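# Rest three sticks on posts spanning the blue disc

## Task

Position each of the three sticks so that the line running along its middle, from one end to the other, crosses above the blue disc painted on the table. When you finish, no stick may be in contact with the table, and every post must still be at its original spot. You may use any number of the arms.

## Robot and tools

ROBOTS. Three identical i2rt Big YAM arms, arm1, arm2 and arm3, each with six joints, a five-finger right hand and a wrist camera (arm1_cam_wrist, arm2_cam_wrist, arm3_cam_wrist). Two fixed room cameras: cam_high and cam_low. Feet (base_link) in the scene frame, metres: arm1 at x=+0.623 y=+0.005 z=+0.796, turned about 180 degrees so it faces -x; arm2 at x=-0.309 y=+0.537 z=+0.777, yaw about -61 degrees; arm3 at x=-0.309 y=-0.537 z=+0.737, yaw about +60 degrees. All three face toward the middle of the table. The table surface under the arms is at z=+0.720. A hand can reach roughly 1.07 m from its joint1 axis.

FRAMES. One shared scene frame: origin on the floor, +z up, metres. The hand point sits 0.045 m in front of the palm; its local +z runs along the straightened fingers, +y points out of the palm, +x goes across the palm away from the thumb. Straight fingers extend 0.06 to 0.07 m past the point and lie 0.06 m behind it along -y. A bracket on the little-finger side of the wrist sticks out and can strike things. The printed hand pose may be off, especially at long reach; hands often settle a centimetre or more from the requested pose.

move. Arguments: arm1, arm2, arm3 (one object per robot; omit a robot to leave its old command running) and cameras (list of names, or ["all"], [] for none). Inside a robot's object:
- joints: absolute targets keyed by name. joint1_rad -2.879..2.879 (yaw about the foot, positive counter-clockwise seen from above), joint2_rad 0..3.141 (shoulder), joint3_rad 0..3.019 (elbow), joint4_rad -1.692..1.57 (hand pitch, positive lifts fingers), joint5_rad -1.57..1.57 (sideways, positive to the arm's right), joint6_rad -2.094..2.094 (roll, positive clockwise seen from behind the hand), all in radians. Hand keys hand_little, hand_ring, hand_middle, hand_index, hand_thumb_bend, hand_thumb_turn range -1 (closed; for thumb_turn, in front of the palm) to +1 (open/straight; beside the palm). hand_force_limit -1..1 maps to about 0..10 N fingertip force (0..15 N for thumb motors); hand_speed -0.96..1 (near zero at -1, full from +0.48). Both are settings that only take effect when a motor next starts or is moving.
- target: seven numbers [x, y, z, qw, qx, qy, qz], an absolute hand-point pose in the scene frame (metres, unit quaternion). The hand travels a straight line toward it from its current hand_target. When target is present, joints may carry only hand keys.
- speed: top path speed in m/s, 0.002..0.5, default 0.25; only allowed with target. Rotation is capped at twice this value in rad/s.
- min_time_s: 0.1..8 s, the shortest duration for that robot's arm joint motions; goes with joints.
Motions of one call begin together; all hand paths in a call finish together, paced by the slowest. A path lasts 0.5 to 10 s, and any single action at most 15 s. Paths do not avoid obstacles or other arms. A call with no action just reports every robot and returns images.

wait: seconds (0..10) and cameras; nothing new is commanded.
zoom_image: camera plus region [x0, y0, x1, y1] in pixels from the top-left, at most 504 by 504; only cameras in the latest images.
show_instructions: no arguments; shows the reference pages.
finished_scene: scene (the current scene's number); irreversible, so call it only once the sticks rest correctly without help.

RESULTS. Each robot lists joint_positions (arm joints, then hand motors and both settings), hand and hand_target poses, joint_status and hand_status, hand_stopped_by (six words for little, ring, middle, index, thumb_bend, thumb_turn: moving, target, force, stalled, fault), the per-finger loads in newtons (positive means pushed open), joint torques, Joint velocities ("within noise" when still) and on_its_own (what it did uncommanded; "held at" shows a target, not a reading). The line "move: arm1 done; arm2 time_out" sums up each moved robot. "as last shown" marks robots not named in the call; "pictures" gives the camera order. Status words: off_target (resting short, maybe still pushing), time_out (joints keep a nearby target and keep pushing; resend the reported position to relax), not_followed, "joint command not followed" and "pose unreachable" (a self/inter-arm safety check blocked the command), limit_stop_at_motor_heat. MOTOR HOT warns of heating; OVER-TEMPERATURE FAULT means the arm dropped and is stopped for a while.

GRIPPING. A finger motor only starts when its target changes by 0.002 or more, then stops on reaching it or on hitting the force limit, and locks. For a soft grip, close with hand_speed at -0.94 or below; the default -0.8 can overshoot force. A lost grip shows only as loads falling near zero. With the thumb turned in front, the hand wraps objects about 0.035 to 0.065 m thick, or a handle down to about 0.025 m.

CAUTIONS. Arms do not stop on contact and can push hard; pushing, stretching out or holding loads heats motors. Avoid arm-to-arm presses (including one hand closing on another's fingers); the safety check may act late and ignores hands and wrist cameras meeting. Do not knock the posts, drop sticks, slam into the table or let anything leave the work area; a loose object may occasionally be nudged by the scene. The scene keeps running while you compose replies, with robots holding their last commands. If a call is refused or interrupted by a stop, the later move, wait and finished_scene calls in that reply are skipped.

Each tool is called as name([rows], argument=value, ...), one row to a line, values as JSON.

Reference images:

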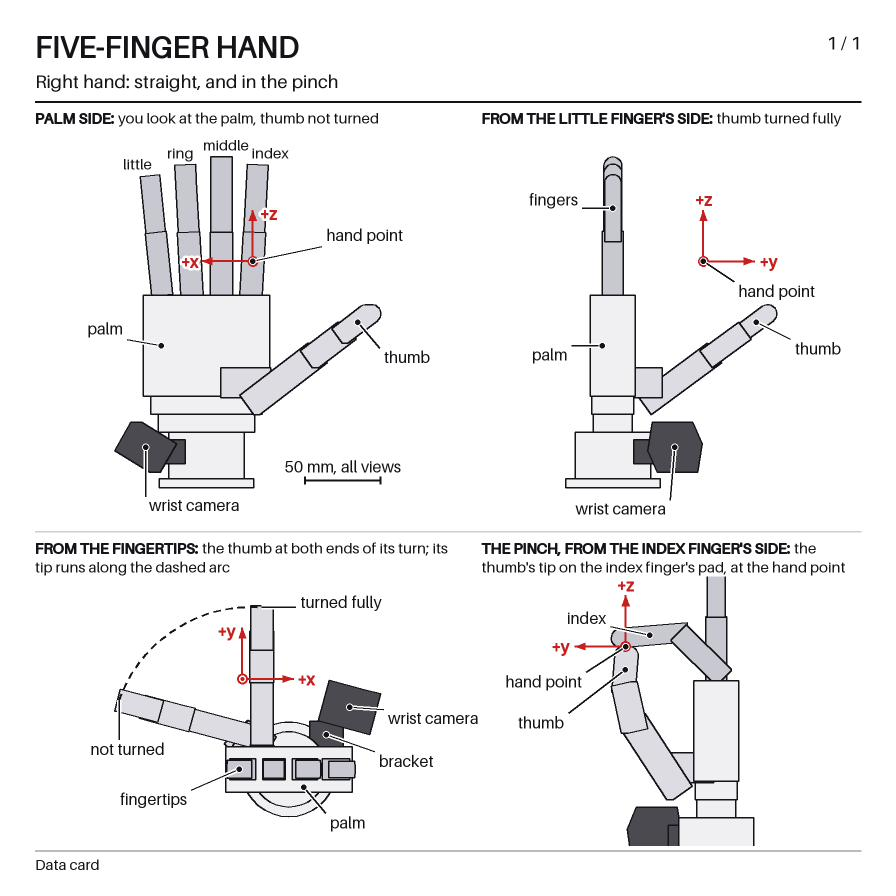

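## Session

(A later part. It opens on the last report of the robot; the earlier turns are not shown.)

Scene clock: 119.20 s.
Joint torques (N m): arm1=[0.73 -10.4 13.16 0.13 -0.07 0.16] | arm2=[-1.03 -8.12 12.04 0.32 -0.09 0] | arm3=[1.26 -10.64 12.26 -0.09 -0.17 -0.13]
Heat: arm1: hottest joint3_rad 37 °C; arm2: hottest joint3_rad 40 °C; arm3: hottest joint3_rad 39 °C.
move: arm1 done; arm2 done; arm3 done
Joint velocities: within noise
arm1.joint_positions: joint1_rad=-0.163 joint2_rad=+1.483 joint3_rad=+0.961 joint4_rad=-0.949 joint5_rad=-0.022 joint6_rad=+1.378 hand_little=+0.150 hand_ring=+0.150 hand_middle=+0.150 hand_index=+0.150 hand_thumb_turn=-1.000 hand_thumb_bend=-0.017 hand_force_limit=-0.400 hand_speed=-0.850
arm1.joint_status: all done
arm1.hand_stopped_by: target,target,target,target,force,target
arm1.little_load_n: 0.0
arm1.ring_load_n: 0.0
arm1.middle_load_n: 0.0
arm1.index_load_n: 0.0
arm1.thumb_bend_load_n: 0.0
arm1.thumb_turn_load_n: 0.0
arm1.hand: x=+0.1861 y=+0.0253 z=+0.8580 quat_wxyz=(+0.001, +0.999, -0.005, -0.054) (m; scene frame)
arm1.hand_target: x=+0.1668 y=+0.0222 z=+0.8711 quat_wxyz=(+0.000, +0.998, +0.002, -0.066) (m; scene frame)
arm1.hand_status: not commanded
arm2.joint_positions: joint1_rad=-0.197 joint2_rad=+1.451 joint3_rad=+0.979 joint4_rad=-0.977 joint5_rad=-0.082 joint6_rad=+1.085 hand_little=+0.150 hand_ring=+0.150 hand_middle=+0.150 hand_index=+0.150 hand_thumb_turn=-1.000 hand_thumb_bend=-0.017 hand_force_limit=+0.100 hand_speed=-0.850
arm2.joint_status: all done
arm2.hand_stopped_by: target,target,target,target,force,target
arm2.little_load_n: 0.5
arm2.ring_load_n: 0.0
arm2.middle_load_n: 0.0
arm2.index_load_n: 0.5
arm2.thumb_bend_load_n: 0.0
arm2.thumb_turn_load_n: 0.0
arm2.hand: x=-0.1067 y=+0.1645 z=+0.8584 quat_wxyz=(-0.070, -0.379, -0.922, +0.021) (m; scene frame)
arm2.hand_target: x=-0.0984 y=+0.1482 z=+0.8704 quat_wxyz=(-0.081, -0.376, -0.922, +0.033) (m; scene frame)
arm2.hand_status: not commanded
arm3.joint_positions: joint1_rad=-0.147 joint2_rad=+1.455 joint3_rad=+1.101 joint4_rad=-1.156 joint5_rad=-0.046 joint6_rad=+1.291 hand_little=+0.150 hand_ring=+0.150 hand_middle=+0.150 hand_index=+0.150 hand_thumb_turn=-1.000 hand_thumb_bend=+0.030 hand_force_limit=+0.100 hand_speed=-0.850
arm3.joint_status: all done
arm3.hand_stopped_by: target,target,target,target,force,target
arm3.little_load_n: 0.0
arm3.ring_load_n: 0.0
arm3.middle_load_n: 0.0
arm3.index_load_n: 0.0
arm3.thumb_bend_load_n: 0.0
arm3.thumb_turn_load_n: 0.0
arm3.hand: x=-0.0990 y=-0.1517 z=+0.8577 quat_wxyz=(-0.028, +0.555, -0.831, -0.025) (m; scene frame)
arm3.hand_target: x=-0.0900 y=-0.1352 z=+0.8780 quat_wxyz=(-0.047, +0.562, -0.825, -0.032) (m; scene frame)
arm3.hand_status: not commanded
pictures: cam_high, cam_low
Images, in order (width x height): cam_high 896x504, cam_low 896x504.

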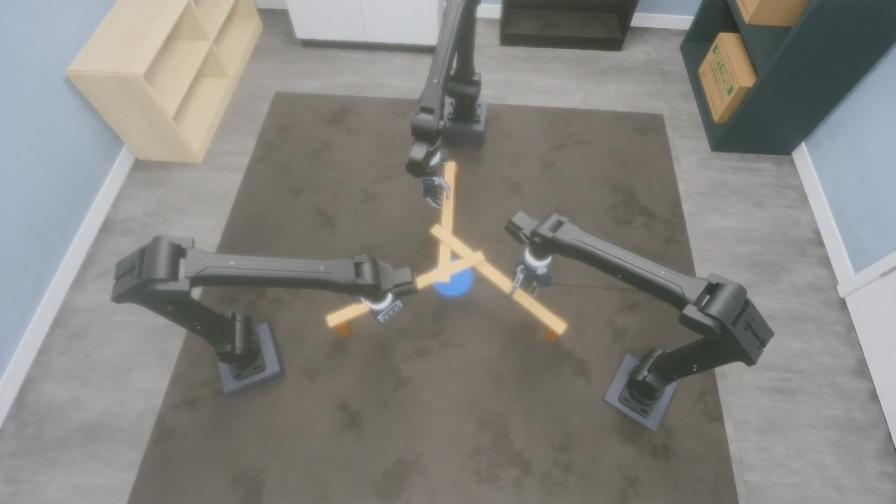

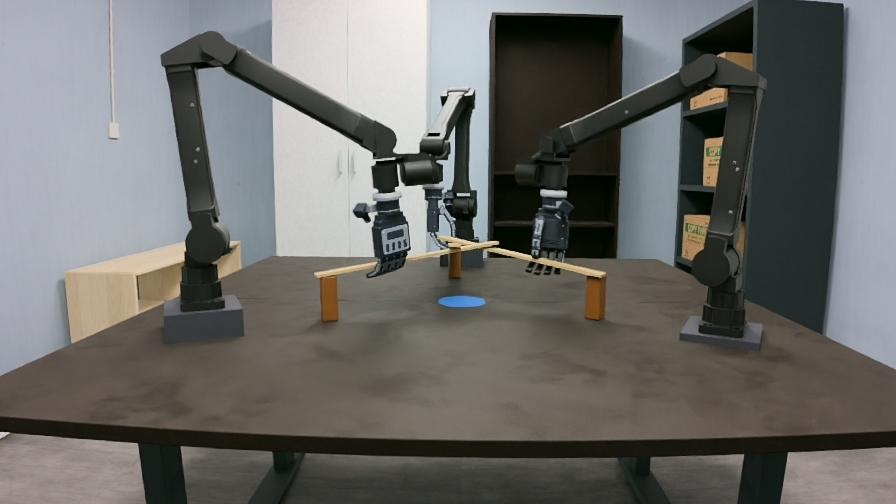

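move(arm1={"joints":{"hand_speed":-0.8,"hand_thumb_bend":0.6}}, arm2={"joints":{"hand_speed":-0.8,"hand_thumb_bend":0.6}}, arm3={"joints":{"hand_speed":-0.8,"hand_thumb_bend":0.6}}, cameras=["cam_high","cam_low"])

zoom_image(camera="cam_high", region=[310, 130, 590, 350])

zoom_image(camera="cam_low", region=[300, 180, 630, 330])

zoom_image(camera="cam_high", region=[400, 200, 520, 320])

Scene clock: 122.40 s.
Joint torques (N m): arm1=[0.79 -10.46 13.16 0.13 -0.08 0.16] | arm2=[-1.03 -8.06 12.05 0.32 -0.09 0] | arm3=[1.32 -10.58 12.26 -0.09 -0.17 -0.13]
Heat: arm1: hottest joint3_rad 37 °C; arm2: hottest joint3_rad 40 °C; arm3: hottest joint3_rad 40 °C.
move: arm1 done; arm2 done; arm3 done
Joint velocities: within noise
arm1.joint_positions: joint1_rad=-0.163 joint2_rad=+1.483 joint3_rad=+0.961 joint4_rad=-0.949 joint5_rad=-0.022 joint6_rad=+1.378 hand_little=+0.150 hand_ring=+0.150 hand_middle=+0.150 hand_index=+0.150 hand_thumb_turn=-1.000 hand_thumb_bend=+0.600 hand_force_limit=-0.400 hand_speed=-0.800
arm1.joint_status: all done
arm1.hand_stopped_by: target,target,target,target,target,target
arm1.little_load_n: 0.5
arm1.ring_load_n: 0.0
arm1.middle_load_n: 0.0
arm1.index_load_n: 0.0
arm1.thumb_bend_load_n: 0.0
arm1.thumb_turn_load_n: 0.0
arm1.hand: x=+0.1861 y=+0.0253 z=+0.8580 quat_wxyz=(+0.001, +0.999, -0.005, -0.054) (m; scene frame)
arm1.hand_target: x=+0.1668 y=+0.0222 z=+0.8711 quat_wxyz=(+0.000, +0.998, +0.002, -0.066) (m; scene frame)
arm1.hand_status: not commanded
arm2.joint_positions: joint1_rad=-0.197 joint2_rad=+1.451 joint3_rad=+0.979 joint4_rad=-0.977 joint5_rad=-0.082 joint6_rad=+1.085 hand_little=+0.150 hand_ring=+0.150 hand_middle=+0.150 hand_index=+0.150 hand_thumb_turn=-1.000 hand_thumb_bend=+0.600 hand_force_limit=+0.100 hand_speed=-0.800
arm2.joint_status: all done
arm2.hand_stopped_by: target,target,target,target,target,target
arm2.little_load_n: 0.0
arm2.ring_load_n: 0.0
arm2.middle_load_n: 0.0
arm2.index_load_n: 0.0
arm2.thumb_bend_load_n: 0.0
arm2.thumb_turn_load_n: 0.0
arm2.hand: x=-0.1067 y=+0.1645 z=+0.8584 quat_wxyz=(-0.070, -0.379, -0.922, +0.021) (m; scene frame)
arm2.hand_target: x=-0.0984 y=+0.1482 z=+0.8704 quat_wxyz=(-0.081, -0.376, -0.922, +0.033) (m; scene frame)
arm2.hand_status: not commanded
arm3.joint_positions: joint1_rad=-0.147 joint2_rad=+1.455 joint3_rad=+1.101 joint4_rad=-1.156 joint5_rad=-0.046 joint6_rad=+1.291 hand_little=+0.150 hand_ring=+0.150 hand_middle=+0.150 hand_index=+0.150 hand_thumb_turn=-1.000 hand_thumb_bend=+0.600 hand_force_limit=+0.100 hand_speed=-0.800
arm3.joint_status: all done
arm3.hand_stopped_by: target,target,target,target,target,target
arm3.little_load_n: 0.0
arm3.ring_load_n: 0.0
arm3.middle_load_n: 0.0
arm3.index_load_n: 0.0
arm3.thumb_bend_load_n: 0.0
arm3.thumb_turn_load_n: 0.0
arm3.hand: x=-0.0990 y=-0.1517 z=+0.8577 quat_wxyz=(-0.028, +0.555, -0.831, -0.025) (m; scene frame)
arm3.hand_target: x=-0.0900 y=-0.1352 z=+0.8780 quat_wxyz=(-0.047, +0.562, -0.825, -0.032) (m; scene frame)
arm3.hand_status: not commanded
pictures: cam_high, cam_low
Images, in order (width x height): cam_high 896x504, cam_low 896x504.

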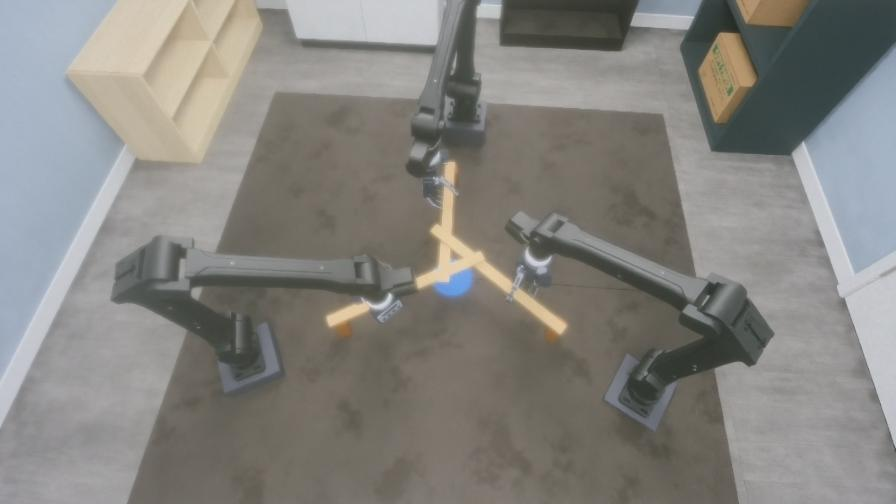

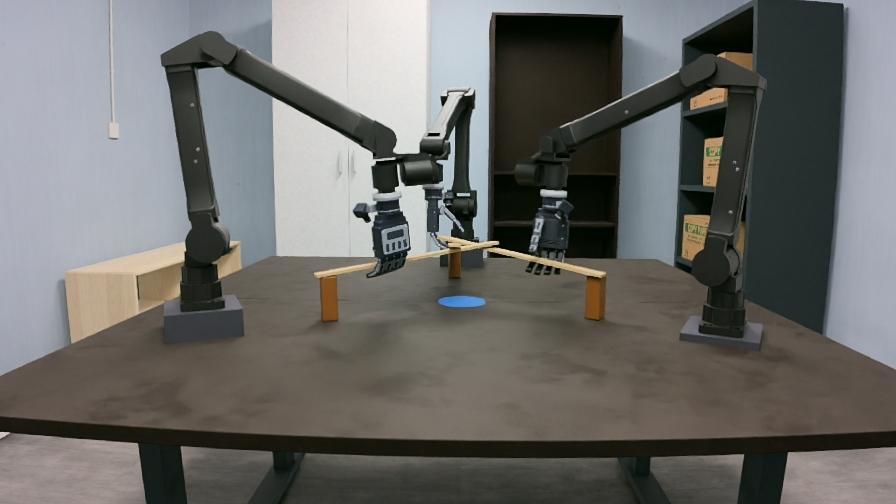

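Scaled by 1.800 from the camera's 896x504 image, which has a finer 1280x720 frame.

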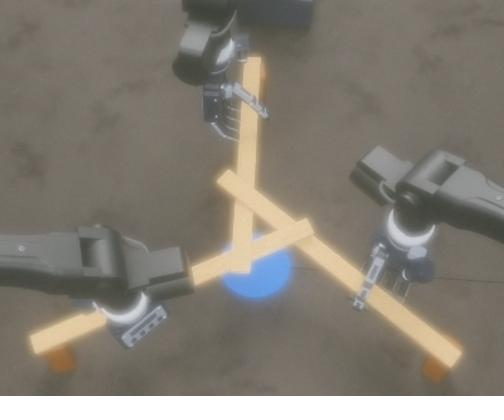

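Scaled by 1.527 from the camera's 896x504 image, which has a finer 1280x720 frame.

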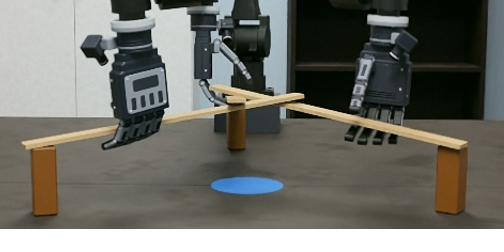

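Scaled by 4.200 from the camera's 896x504 image, which has a finer 1280x720 frame.

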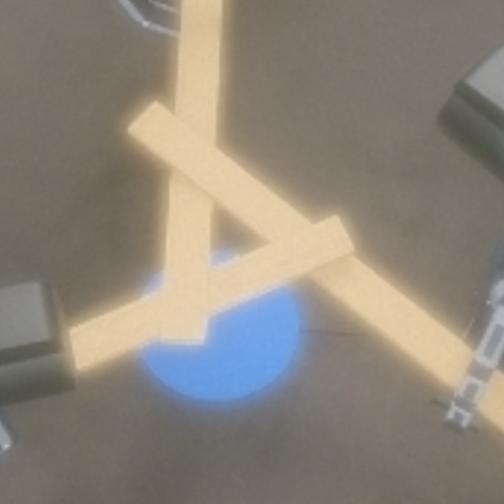

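move(arm1={"joints":{"hand_speed":-0.7,"hand_index":1,"hand_middle":1,"hand_ring":1,"hand_little":1,"hand_thumb_bend":1}}, arm2={"joints":{"hand_speed":-0.7,"hand_index":1,"hand_middle":1,"hand_ring":1,"hand_little":1,"hand_thumb_bend":1}}, arm3={"joints":{"hand_speed":-0.7,"hand_index":1,"hand_middle":1,"hand_ring":1,"hand_little":1,"hand_thumb_bend":1}}, cameras=["cam_high","cam_low","arm1_cam_wrist","arm2_cam_wrist","arm3_cam_wrist"])

zoom_image(camera="cam_high", region=[310, 130, 590, 350])

zoom_image(camera="cam_low", region=[300, 180, 630, 330])

Scene clock: 124.93 s.
Joint torques (N m): arm1=[0.79 -10.46 13.15 0.13 -0.06 0.16] | arm2=[-1.08 -8.12 12.05 0.34 -0.07 0] | arm3=[1.32 -10.64 12.26 -0.09 -0.15 -0.13]
Heat: arm1: hottest joint3_rad 37 °C; arm2: hottest joint3_rad 40 °C; arm3: hottest joint3_rad 40 °C.
move: arm1 done; arm2 done; arm3 done
Joint velocities: within noise
arm1.joint_positions: joint1_rad=-0.163 joint2_rad=+1.483 joint3_rad=+0.961 joint4_rad=-0.949 joint5_rad=-0.022 joint6_rad=+1.378 hand_little=+1.000 hand_ring=+1.000 hand_middle=+1.000 hand_index=+1.000 hand_thumb_turn=-1.000 hand_thumb_bend=+1.000 hand_force_limit=-0.400 hand_speed=-0.700
arm1.joint_status: all done
arm1.hand_stopped_by: target,target,target,target,target,target
arm1.little_load_n: 0.0
arm1.ring_load_n: 0.0
arm1.middle_load_n: 0.0
arm1.index_load_n: 0.0
arm1.thumb_bend_load_n: 0.0
arm1.thumb_turn_load_n: 0.0
arm1.hand: x=+0.1861 y=+0.0253 z=+0.8580 quat_wxyz=(+0.001, +0.999, -0.005, -0.054) (m; scene frame)
arm1.hand_target: x=+0.1668 y=+0.0222 z=+0.8711 quat_wxyz=(+0.000, +0.998, +0.002, -0.066) (m; scene frame)
arm1.hand_status: not commanded
arm2.joint_positions: joint1_rad=-0.197 joint2_rad=+1.451 joint3_rad=+0.979 joint4_rad=-0.977 joint5_rad=-0.082 joint6_rad=+1.085 hand_little=+1.000 hand_ring=+1.000 hand_middle=+1.000 hand_index=+1.000 hand_thumb_turn=-1.000 hand_thumb_bend=+1.000 hand_force_limit=+0.100 hand_speed=-0.700
arm2.joint_status: all done
arm2.hand_stopped_by: target,target,target,target,target,target
arm2.little_load_n: 0.0
arm2.ring_load_n: 0.0
arm2.middle_load_n: 0.0
arm2.index_load_n: 0.0
arm2.thumb_bend_load_n: 0.0
arm2.thumb_turn_load_n: 0.0
arm2.hand: x=-0.1067 y=+0.1645 z=+0.8584 quat_wxyz=(-0.070, -0.379, -0.922, +0.021) (m; scene frame)
arm2.hand_target: x=-0.0984 y=+0.1482 z=+0.8704 quat_wxyz=(-0.081, -0.376, -0.922, +0.033) (m; scene frame)
arm2.hand_status: not commanded
arm3.joint_positions: joint1_rad=-0.147 joint2_rad=+1.455 joint3_rad=+1.101 joint4_rad=-1.156 joint5_rad=-0.046 joint6_rad=+1.290 hand_little=+1.000 hand_ring=+1.000 hand_middle=+1.000 hand_index=+1.000 hand_thumb_turn=-1.000 hand_thumb_bend=+1.000 hand_force_limit=+0.100 hand_speed=-0.700
arm3.joint_status: all done
arm3.hand_stopped_by: target,target,target,target,target,target
arm3.little_load_n: 0.0
arm3.ring_load_n: 0.0
arm3.middle_load_n: 0.0
arm3.index_load_n: 0.0
arm3.thumb_bend_load_n: 0.0
arm3.thumb_turn_load_n: -0.5
arm3.hand: x=-0.0990 y=-0.1517 z=+0.8577 quat_wxyz=(-0.028, +0.556, -0.830, -0.025) (m; scene frame)
arm3.hand_target: x=-0.0900 y=-0.1352 z=+0.8780 quat_wxyz=(-0.047, +0.562, -0.825, -0.032) (m; scene frame)
arm3.hand_status: not commanded
pictures: arm1_cam_wrist, arm2_cam_wrist, arm3_cam_wrist, cam_high, cam_low
Images, in order (width x height): arm1_cam_wrist 896x504, arm2_cam_wrist 896x504, arm3_cam_wrist 896x504, cam_high 896x504, cam_low 896x504.

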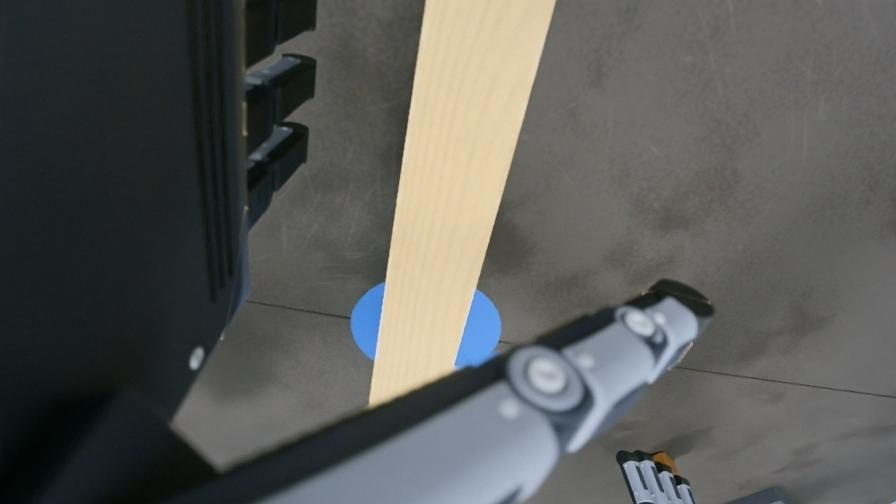

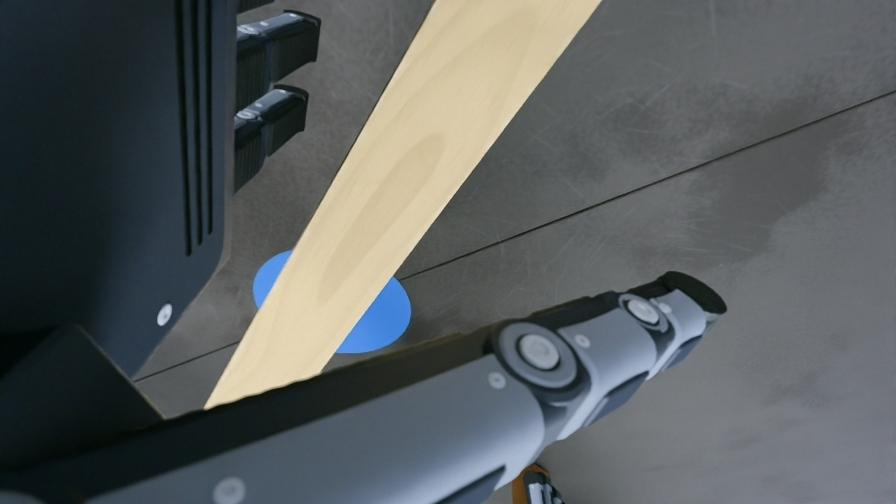

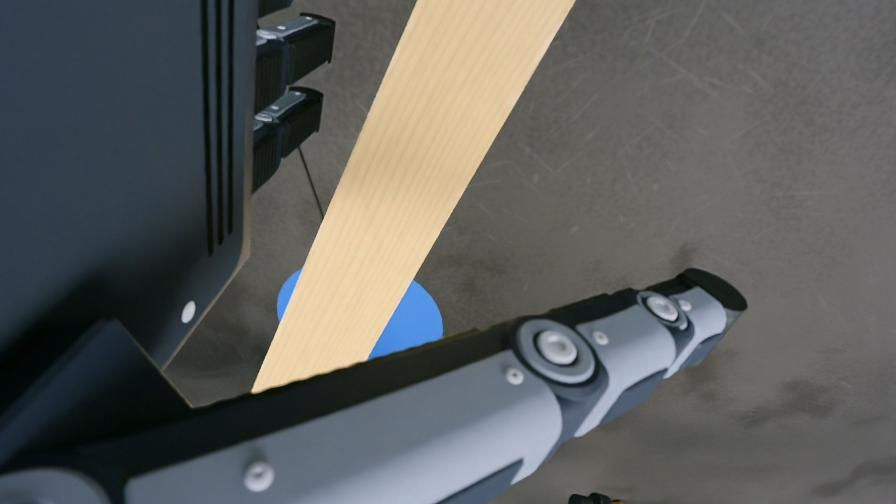

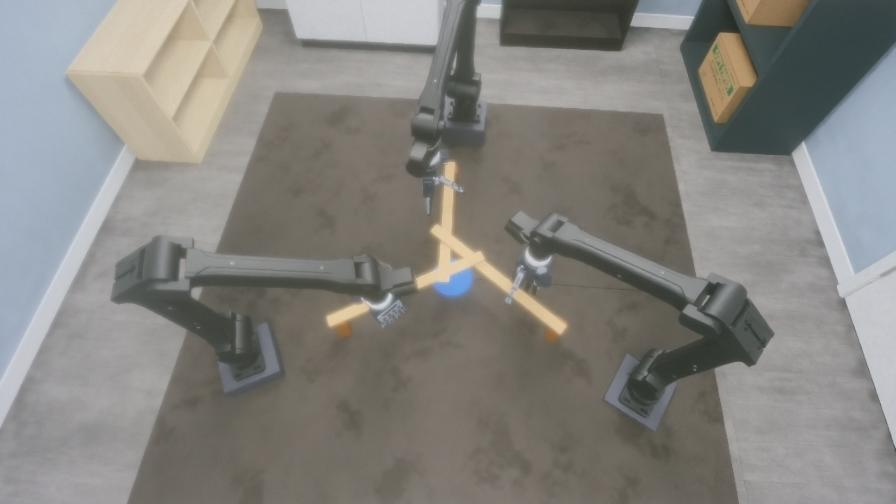

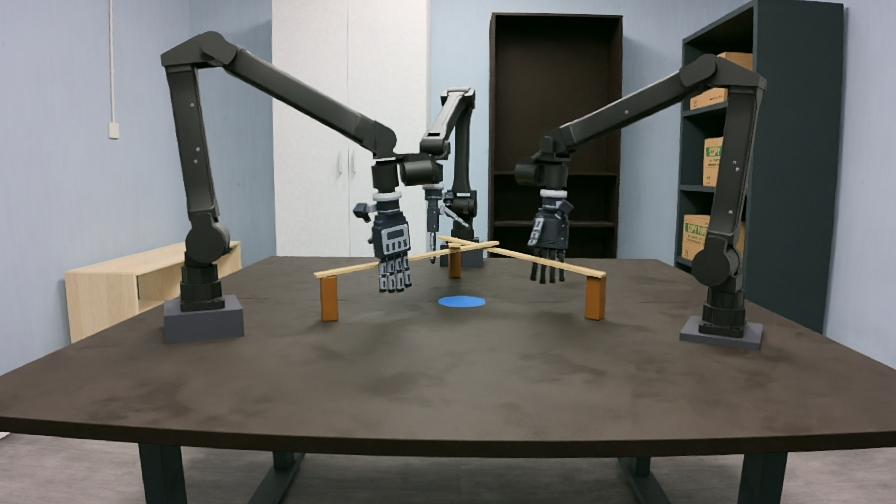

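Scaled by 1.800 from the camera's 896x504 image, which has a finer 1280x720 frame.

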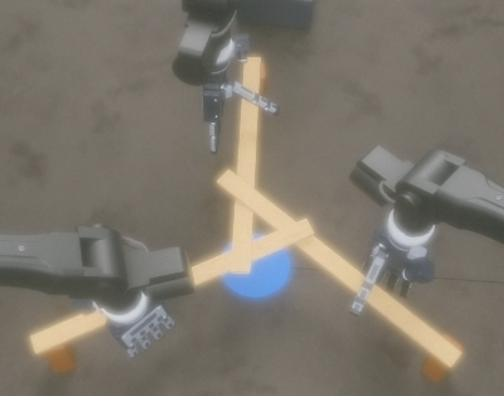

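Scaled by 1.527 from the camera's 896x504 image, which has a finer 1280x720 frame.

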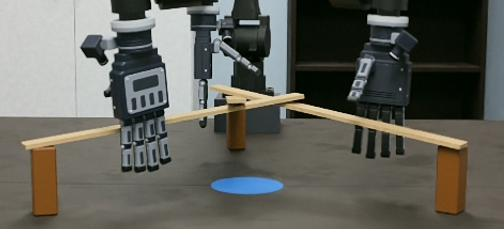

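move(arm1={"target":[0.167,0.0225,0.925,0.0001,0.99786,0.0017,-0.0654],"speed":0.06}, arm2={"target":[-0.098,0.148,0.925,0.0807,0.37636,0.92237,-0.03293],"speed":0.06}, arm3={"target":[-0.0905,-0.136,0.925,0.04686,-0.56189,0.82527,0.0319],"speed":0.06}, cameras=["cam_high","cam_low"])

zoom_image(camera="cam_high", region=[310, 130, 590, 350])

zoom_image(camera="cam_low", region=[300, 180, 630, 330])

Scene clock: 126.93 s.
Joint torques (N m): arm1=[0.73 -12.69 13.61 0.06 -0.07 0.15] | arm2=[-1.03 -9.52 12.33 -0.03 -0.06 0.01] | arm3=[1.2 -12.57 12.41 -0.13 -0.16 -0.13]
Heat: arm1: hottest joint3_rad 38 °C; arm2: hottest joint3_rad 40 °C; arm3: hottest joint3_rad 41 °C.
move: arm1 off_target; arm2 off_target; arm3 off_target
Joint velocities: within noise
arm1.joint_positions: joint1_rad=-0.163 joint2_rad=+1.448 joint3_rad=+1.049 joint4_rad=-1.099 joint5_rad=-0.022 joint6_rad=+1.378 hand_little=+1.000 hand_ring=+1.000 hand_middle=+1.000 hand_index=+1.000 hand_thumb_turn=-1.000 hand_thumb_bend=+1.000 hand_force_limit=-0.400 hand_speed=-0.700
arm1.joint_status: not commanded
arm1.hand_stopped_by: target,target,target,target,target,target
arm1.little_load_n: 0.0
arm1.ring_load_n: 0.0
arm1.middle_load_n: 0.0
arm1.index_load_n: 0.0
arm1.thumb_bend_load_n: 0.0
arm1.thumb_turn_load_n: 0.0
arm1.hand: x=+0.1861 y=+0.0254 z=+0.9000 quat_wxyz=(+0.004, +0.999, -0.005, -0.041) (m; scene frame)
arm1.hand_target: x=+0.1682 y=+0.0222 z=+0.9251 quat_wxyz=(+0.000, +0.998, +0.002, -0.066) (m; scene frame)
arm1.hand_status: off_target (0.032 m and 2.9 deg from the pose sent, 0.070 m and 1.5 deg at the start)
arm2.joint_positions: joint1_rad=-0.196 joint2_rad=+1.417 joint3_rad=+1.078 joint4_rad=-1.118 joint5_rad=-0.082 joint6_rad=+1.085 hand_little=+1.000 hand_ring=+1.000 hand_middle=+1.000 hand_index=+1.000 hand_thumb_turn=-1.000 hand_thumb_bend=+1.000 hand_force_limit=+0.100 hand_speed=-0.700
arm2.joint_status: not commanded
arm2.hand_stopped_by: target,target,target,target,target,target
arm2.little_load_n: 0.0
arm2.ring_load_n: 0.0
arm2.middle_load_n: 0.0
arm2.index_load_n: 0.0
arm2.thumb_bend_load_n: 0.0
arm2.thumb_turn_load_n: 0.0
arm2.hand: x=-0.1051 y=+0.1603 z=+0.9052 quat_wxyz=(-0.068, -0.379, -0.923, +0.017) (m; scene frame)
arm2.hand_target: x=-0.0982 y=+0.1487 z=+0.9250 quat_wxyz=(-0.081, -0.376, -0.922, +0.033) (m; scene frame)
arm2.hand_status: off_target (0.024 m and 2.3 deg from the pose sent, 0.069 m and 1.8 deg at the start)
arm3.joint_positions: joint1_rad=-0.147 joint2_rad=+1.444 joint3_rad=+1.193 joint4_rad=-1.281 joint5_rad=-0.046 joint6_rad=+1.288 hand_little=+1.000 hand_ring=+1.000 hand_middle=+1.000 hand_index=+1.000 hand_thumb_turn=-1.000 hand_thumb_bend=+1.000 hand_force_limit=+0.100 hand_speed=-0.700
arm3.joint_status: not commanded
arm3.hand_stopped_by: target,target,target,target,target,target
arm3.little_load_n: 0.0
arm3.ring_load_n: 0.0
arm3.middle_load_n: 0.0
arm3.index_load_n: -0.5
arm3.thumb_bend_load_n: -0.5
arm3.thumb_turn_load_n: 0.0
arm3.hand: x=-0.0987 y=-0.1505 z=+0.8948 quat_wxyz=(-0.017, +0.556, -0.831, -0.022) (m; scene frame)
arm3.hand_target: x=-0.0913 y=-0.1371 z=+0.9249 quat_wxyz=(-0.047, +0.562, -0.825, -0.032) (m; scene frame)
arm3.hand_status: off_target (0.034 m and 3.7 deg from the pose sent, 0.070 m and 2.5 deg at the start)
pictures: cam_high, cam_low
Images, in order (width x height): cam_high 896x504, cam_low 896x504.

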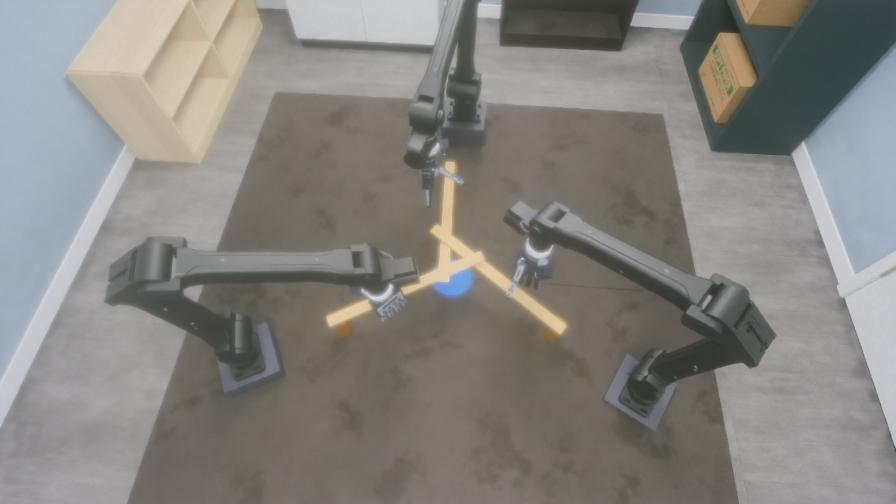

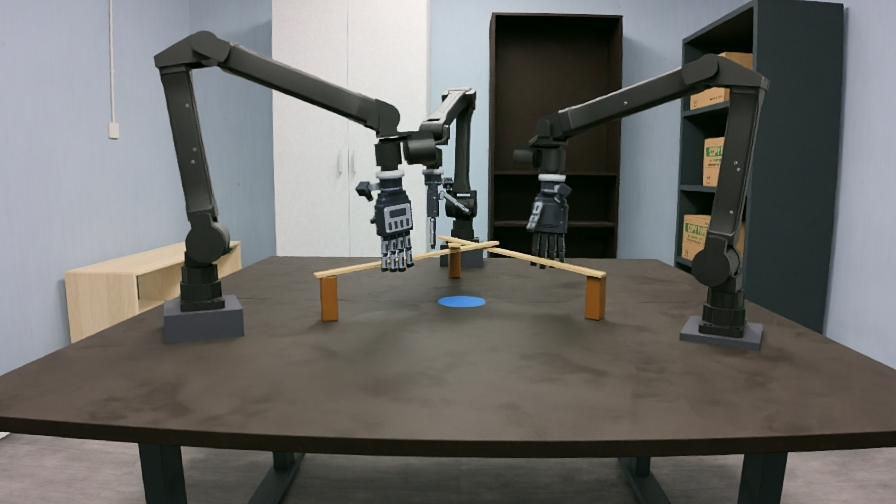

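Scaled by 1.800 from the camera's 896x504 image, which has a finer 1280x720 frame.

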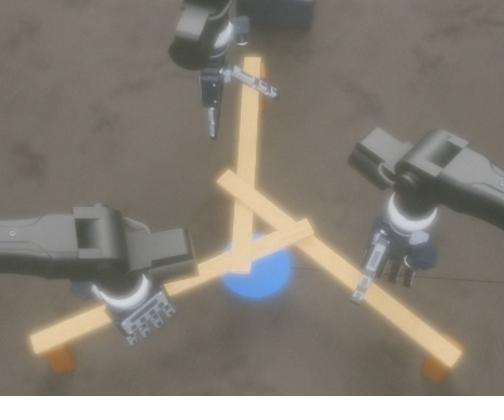

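Scaled by 1.527 from the camera's 896x504 image, which has a finer 1280x720 frame.

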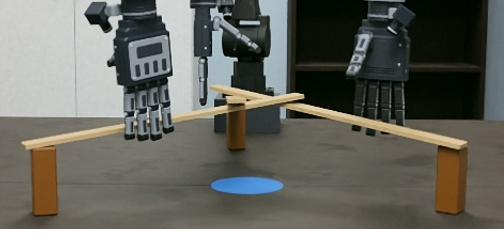

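move(arm1={"target":[0.185,0.0225,1.02,0.0001,0.99786,0.0017,-0.0654],"speed":0.15}, arm2={"target":[-0.105,0.160,1.02,0.0807,0.37636,0.92237,-0.03293],"speed":0.15}, arm3={"target":[-0.098,-0.150,1.02,0.04686,-0.56189,0.82527,0.0319],"speed":0.15}, cameras=["cam_high","cam_low","arm1_cam_wrist","arm2_cam_wrist","arm3_cam_wrist"])

zoom_image(camera="cam_low", region=[300, 180, 630, 330])

zoom_image(camera="cam_high", region=[310, 130, 590, 350])

Scene clock: 128.60 s.
Joint torques (N m): arm1=[0.09 -11.22 14.28 0.08 -0.1 0.08] | arm2=[-1.61 -8.53 12.79 -0.05 -0.1 -0.06] | arm3=[0.32 -11.69 12.59 -0.13 -0.19 -0.13]
Heat: arm1: hottest joint3_rad 38 °C; arm2: hottest joint3_rad 41 °C; arm3: hottest joint3_rad 41 °C.
move: arm1 off_target; arm2 off_target; arm3 off_target
Joint velocities: within noise
arm1.joint_positions: joint1_rad=-0.163 joint2_rad=+1.347 joint3_rad=+1.208 joint4_rad=-1.354 joint5_rad=-0.022 joint6_rad=+1.378 hand_little=+1.000 hand_ring=+1.000 hand_middle=+1.000 hand_index=+1.000 hand_thumb_turn=-1.000 hand_thumb_bend=+1.000 hand_force_limit=-0.400 hand_speed=-0.700
arm1.joint_status: not commanded
arm1.hand_stopped_by: target,target,target,target,target,target
arm1.little_load_n: 0.0
arm1.ring_load_n: 0.0
arm1.middle_load_n: 0.0
arm1.index_load_n: 0.0
arm1.thumb_bend_load_n: 0.0
arm1.thumb_turn_load_n: 0.0
arm1.hand: x=+0.1977 y=+0.0231 z=+0.9957 quat_wxyz=(+0.003, +0.999, -0.005, -0.044) (m; scene frame)
arm1.hand_target: x=+0.1860 y=+0.0223 z=+1.0198 quat_wxyz=(+0.000, +0.998, +0.002, -0.066) (m; scene frame)
arm1.hand_status: off_target (0.027 m and 2.6 deg from the pose sent, 0.120 m and 2.9 deg at the start)
arm2.joint_positions: joint1_rad=-0.196 joint2_rad=+1.336 joint3_rad=+1.258 joint4_rad=-1.373 joint5_rad=-0.082 joint6_rad=+1.085 hand_little=+1.000 hand_ring=+1.000 hand_middle=+1.000 hand_index=+1.000 hand_thumb_turn=-1.000 hand_thumb_bend=+1.000 hand_force_limit=+0.100 hand_speed=-0.700
arm2.joint_status: not commanded
arm2.hand_stopped_by: target,target,target,target,target,target
arm2.little_load_n: 0.0
arm2.ring_load_n: 0.0
arm2.middle_load_n: 0.0
arm2.index_load_n: 0.0
arm2.thumb_bend_load_n: 0.0
arm2.thumb_turn_load_n: 0.0
arm2.hand: x=-0.1078 y=+0.1687 z=+1.0017 quat_wxyz=(-0.070, -0.379, -0.923, +0.019) (m; scene frame)
arm2.hand_target: x=-0.1051 y=+0.1605 z=+1.0199 quat_wxyz=(-0.081, -0.376, -0.922, +0.033) (m; scene frame)
arm2.hand_status: off_target (0.020 m and 2.0 deg from the pose sent, 0.115 m and 2.3 deg at the start)
arm3.joint_positions: joint1_rad=-0.147 joint2_rad=+1.387 joint3_rad=+1.393 joint4_rad=-1.530 joint5_rad=-0.046 joint6_rad=+1.278 hand_little=+1.000 hand_ring=+1.000 hand_middle=+1.000 hand_index=+1.000 hand_thumb_turn=-1.000 hand_thumb_bend=+1.000 hand_force_limit=+0.100 hand_speed=-0.700
arm3.joint_status: not commanded
arm3.hand_stopped_by: target,target,target,target,target,target
arm3.little_load_n: 0.0
arm3.ring_load_n: 0.0
arm3.middle_load_n: 0.0
arm3.index_load_n: 0.0
arm3.thumb_bend_load_n: 0.0
arm3.thumb_turn_load_n: 0.0
arm3.hand: x=-0.1058 y=-0.1568 z=+0.9923 quat_wxyz=(-0.021, +0.561, -0.828, -0.023) (m; scene frame)
arm3.hand_target: x=-0.0987 y=-0.1509 z=+1.0197 quat_wxyz=(-0.047, +0.562, -0.825, -0.032) (m; scene frame)
arm3.hand_status: off_target (0.030 m and 3.2 deg from the pose sent, 0.125 m and 3.7 deg at the start)
pictures: arm1_cam_wrist, arm2_cam_wrist, arm3_cam_wrist, cam_high, cam_low
Images, in order (width x height): arm1_cam_wrist 896x504, arm2_cam_wrist 896x504, arm3_cam_wrist 896x504, cam_high 896x504, cam_low 896x504.

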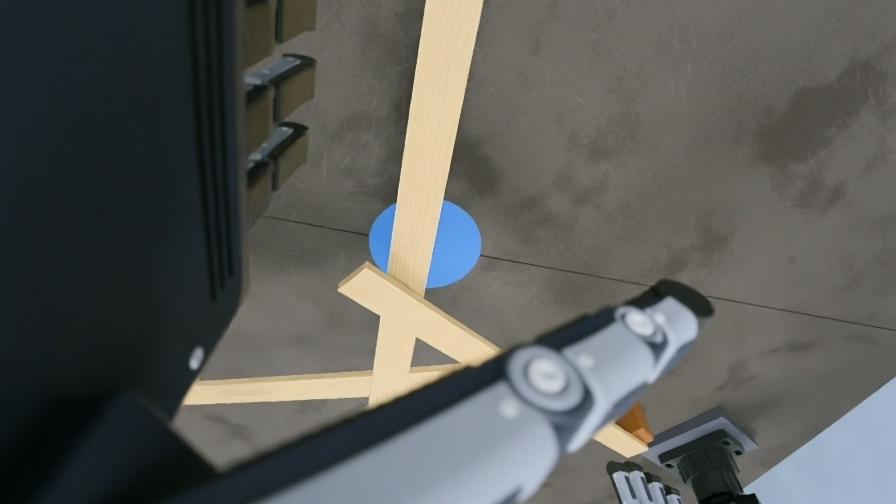

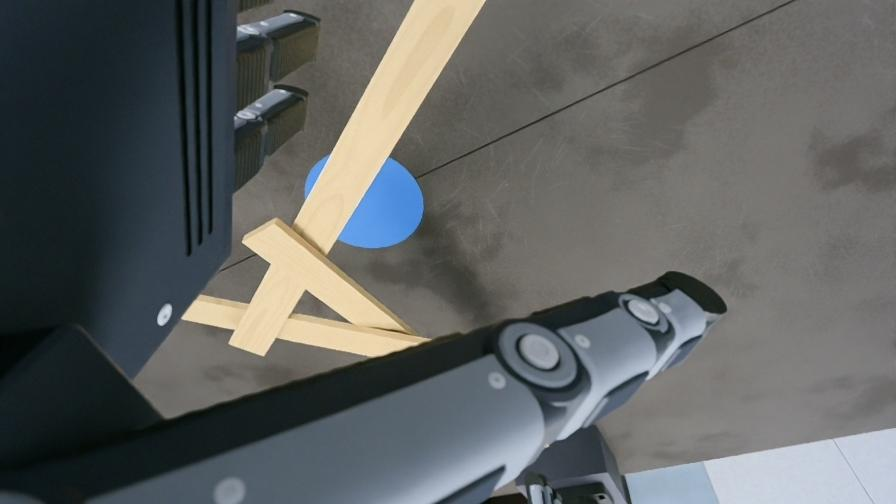

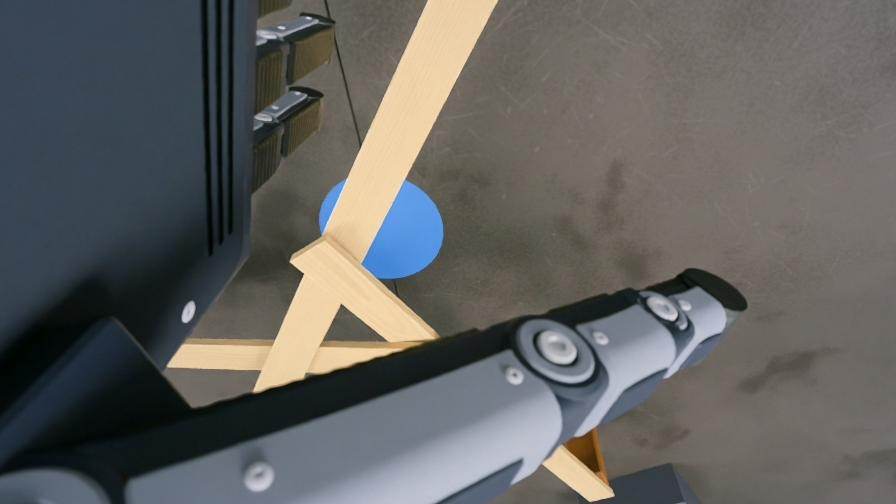

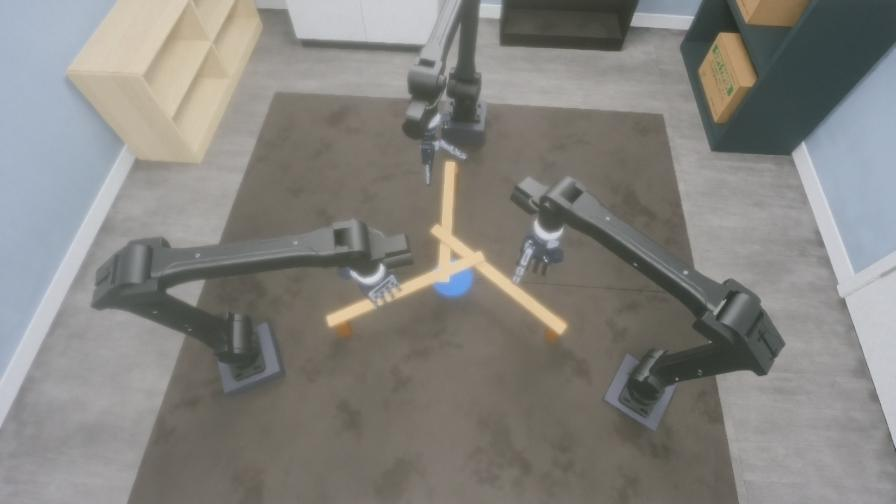

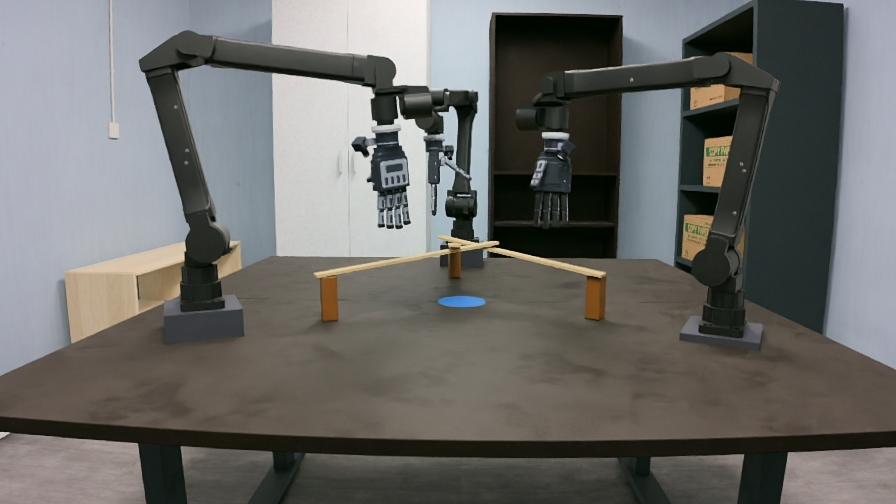

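Scaled by 1.527 from the camera's 896x504 image, which has a finer 1280x720 frame.

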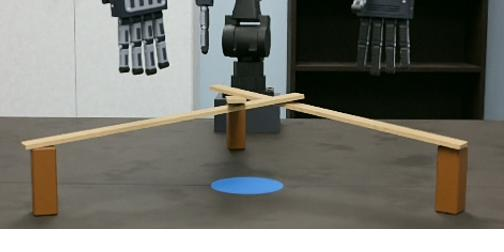

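Scaled by 1.800 from the camera's 896x504 image, which has a finer 1280x720 frame.

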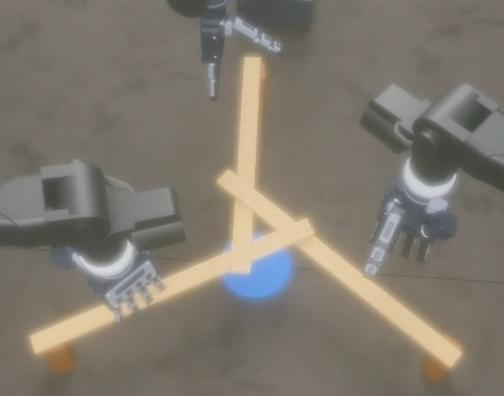

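wait(seconds=0.5, cameras=["cam_low"])

zoom_image(camera="cam_low", region=[400, 210, 520, 330])

Scene clock: 129.50 s.
Joint torques (N m): arm1=[0.15 -11.22 14.3 0.08 -0.1 0.08] | arm2=[-1.67 -8.53 12.79 -0.05 -0.1 -0.06] | arm3=[0.26 -11.58 12.57 -0.13 -0.19 -0.13]
Heat: arm1: hottest joint3_rad 38 °C; arm2: hottest joint3_rad 40 °C; arm3: hottest joint3_rad 41 °C.
Joint velocities: within noise
arm1.joint_positions: joint1_rad=-0.163 joint2_rad=+1.347 joint3_rad=+1.208 joint4_rad=-1.354 joint5_rad=-0.022 joint6_rad=+1.378 hand_little=+1.000 hand_ring=+1.000 hand_middle=+1.000 hand_index=+1.000 hand_thumb_turn=-1.000 hand_thumb_bend=+1.000 hand_force_limit=-0.400 hand_speed=-0.700
arm1.joint_status: not commanded
arm1.hand_stopped_by: target,target,target,target,target,target
arm1.little_load_n: 0.0
arm1.ring_load_n: 0.0
arm1.middle_load_n: 0.0
arm1.index_load_n: 0.5
arm1.thumb_bend_load_n: 0.0
arm1.thumb_turn_load_n: 0.0
arm1.hand: x=+0.1977 y=+0.0231 z=+0.9957 quat_wxyz=(+0.003, +0.999, -0.005, -0.044) (m; scene frame)
arm1.hand_target: x=+0.1860 y=+0.0223 z=+1.0198 quat_wxyz=(+0.000, +0.998, +0.002, -0.066) (m; scene frame)
arm1.hand_status: off_target (0.027 m and 2.6 deg from the pose sent, 0.120 m and 2.9 deg at the start)
arm2.joint_positions: joint1_rad=-0.196 joint2_rad=+1.336 joint3_rad=+1.258 joint4_rad=-1.373 joint5_rad=-0.082 joint6_rad=+1.085 hand_little=+1.000 hand_ring=+1.000 hand_middle=+1.000 hand_index=+1.000 hand_thumb_turn=-1.000 hand_thumb_bend=+1.000 hand_force_limit=+0.100 hand_speed=-0.700
arm2.joint_status: not commanded
arm2.hand_stopped_by: target,target,target,target,target,target
arm2.little_load_n: 0.0
arm2.ring_load_n: 0.0
arm2.middle_load_n: 0.0
arm2.index_load_n: 0.0
arm2.thumb_bend_load_n: 0.0
arm2.thumb_turn_load_n: 0.0
arm2.hand: x=-0.1078 y=+0.1687 z=+1.0017 quat_wxyz=(-0.070, -0.379, -0.923, +0.019) (m; scene frame)
arm2.hand_target: x=-0.1051 y=+0.1605 z=+1.0199 quat_wxyz=(-0.081, -0.376, -0.922, +0.033) (m; scene frame)
arm2.hand_status: off_target (0.020 m and 2.0 deg from the pose sent, 0.115 m and 2.3 deg at the start)
arm3.joint_positions: joint1_rad=-0.147 joint2_rad=+1.387 joint3_rad=+1.393 joint4_rad=-1.530 joint5_rad=-0.046 joint6_rad=+1.278 hand_little=+1.000 hand_ring=+1.000 hand_middle=+1.000 hand_index=+1.000 hand_thumb_turn=-1.000 hand_thumb_bend=+1.000 hand_force_limit=+0.100 hand_speed=-0.700
arm3.joint_status: not commanded
arm3.hand_stopped_by: target,target,target,target,target,target
arm3.little_load_n: 0.0
arm3.ring_load_n: 0.0
arm3.middle_load_n: 0.0
arm3.index_load_n: 0.0
arm3.thumb_bend_load_n: -0.5
arm3.thumb_turn_load_n: 0.0
arm3.hand: x=-0.1058 y=-0.1568 z=+0.9923 quat_wxyz=(-0.021, +0.561, -0.828, -0.023) (m; scene frame)
arm3.hand_target: x=-0.0987 y=-0.1509 z=+1.0197 quat_wxyz=(-0.047, +0.562, -0.825, -0.032) (m; scene frame)
arm3.hand_status: off_target (0.030 m and 3.2 deg from the pose sent, 0.125 m and 3.7 deg at the start)
wait: 0.50 s; at rest from the start
pictures: cam_low
Images, in order (width x height): cam_low 896x504.

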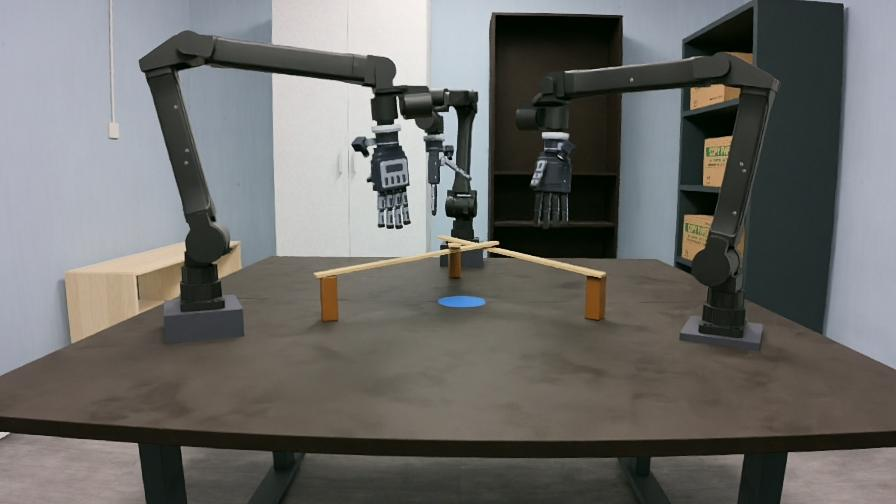

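Scaled by 4.200 from the camera's 896x504 image, which has a finer 1280x720 frame.

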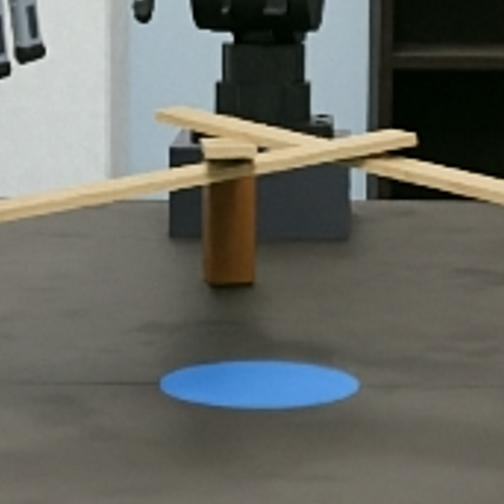

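Stable and in place.

finished_scene(scene=2)

The scene is finished: the task was done.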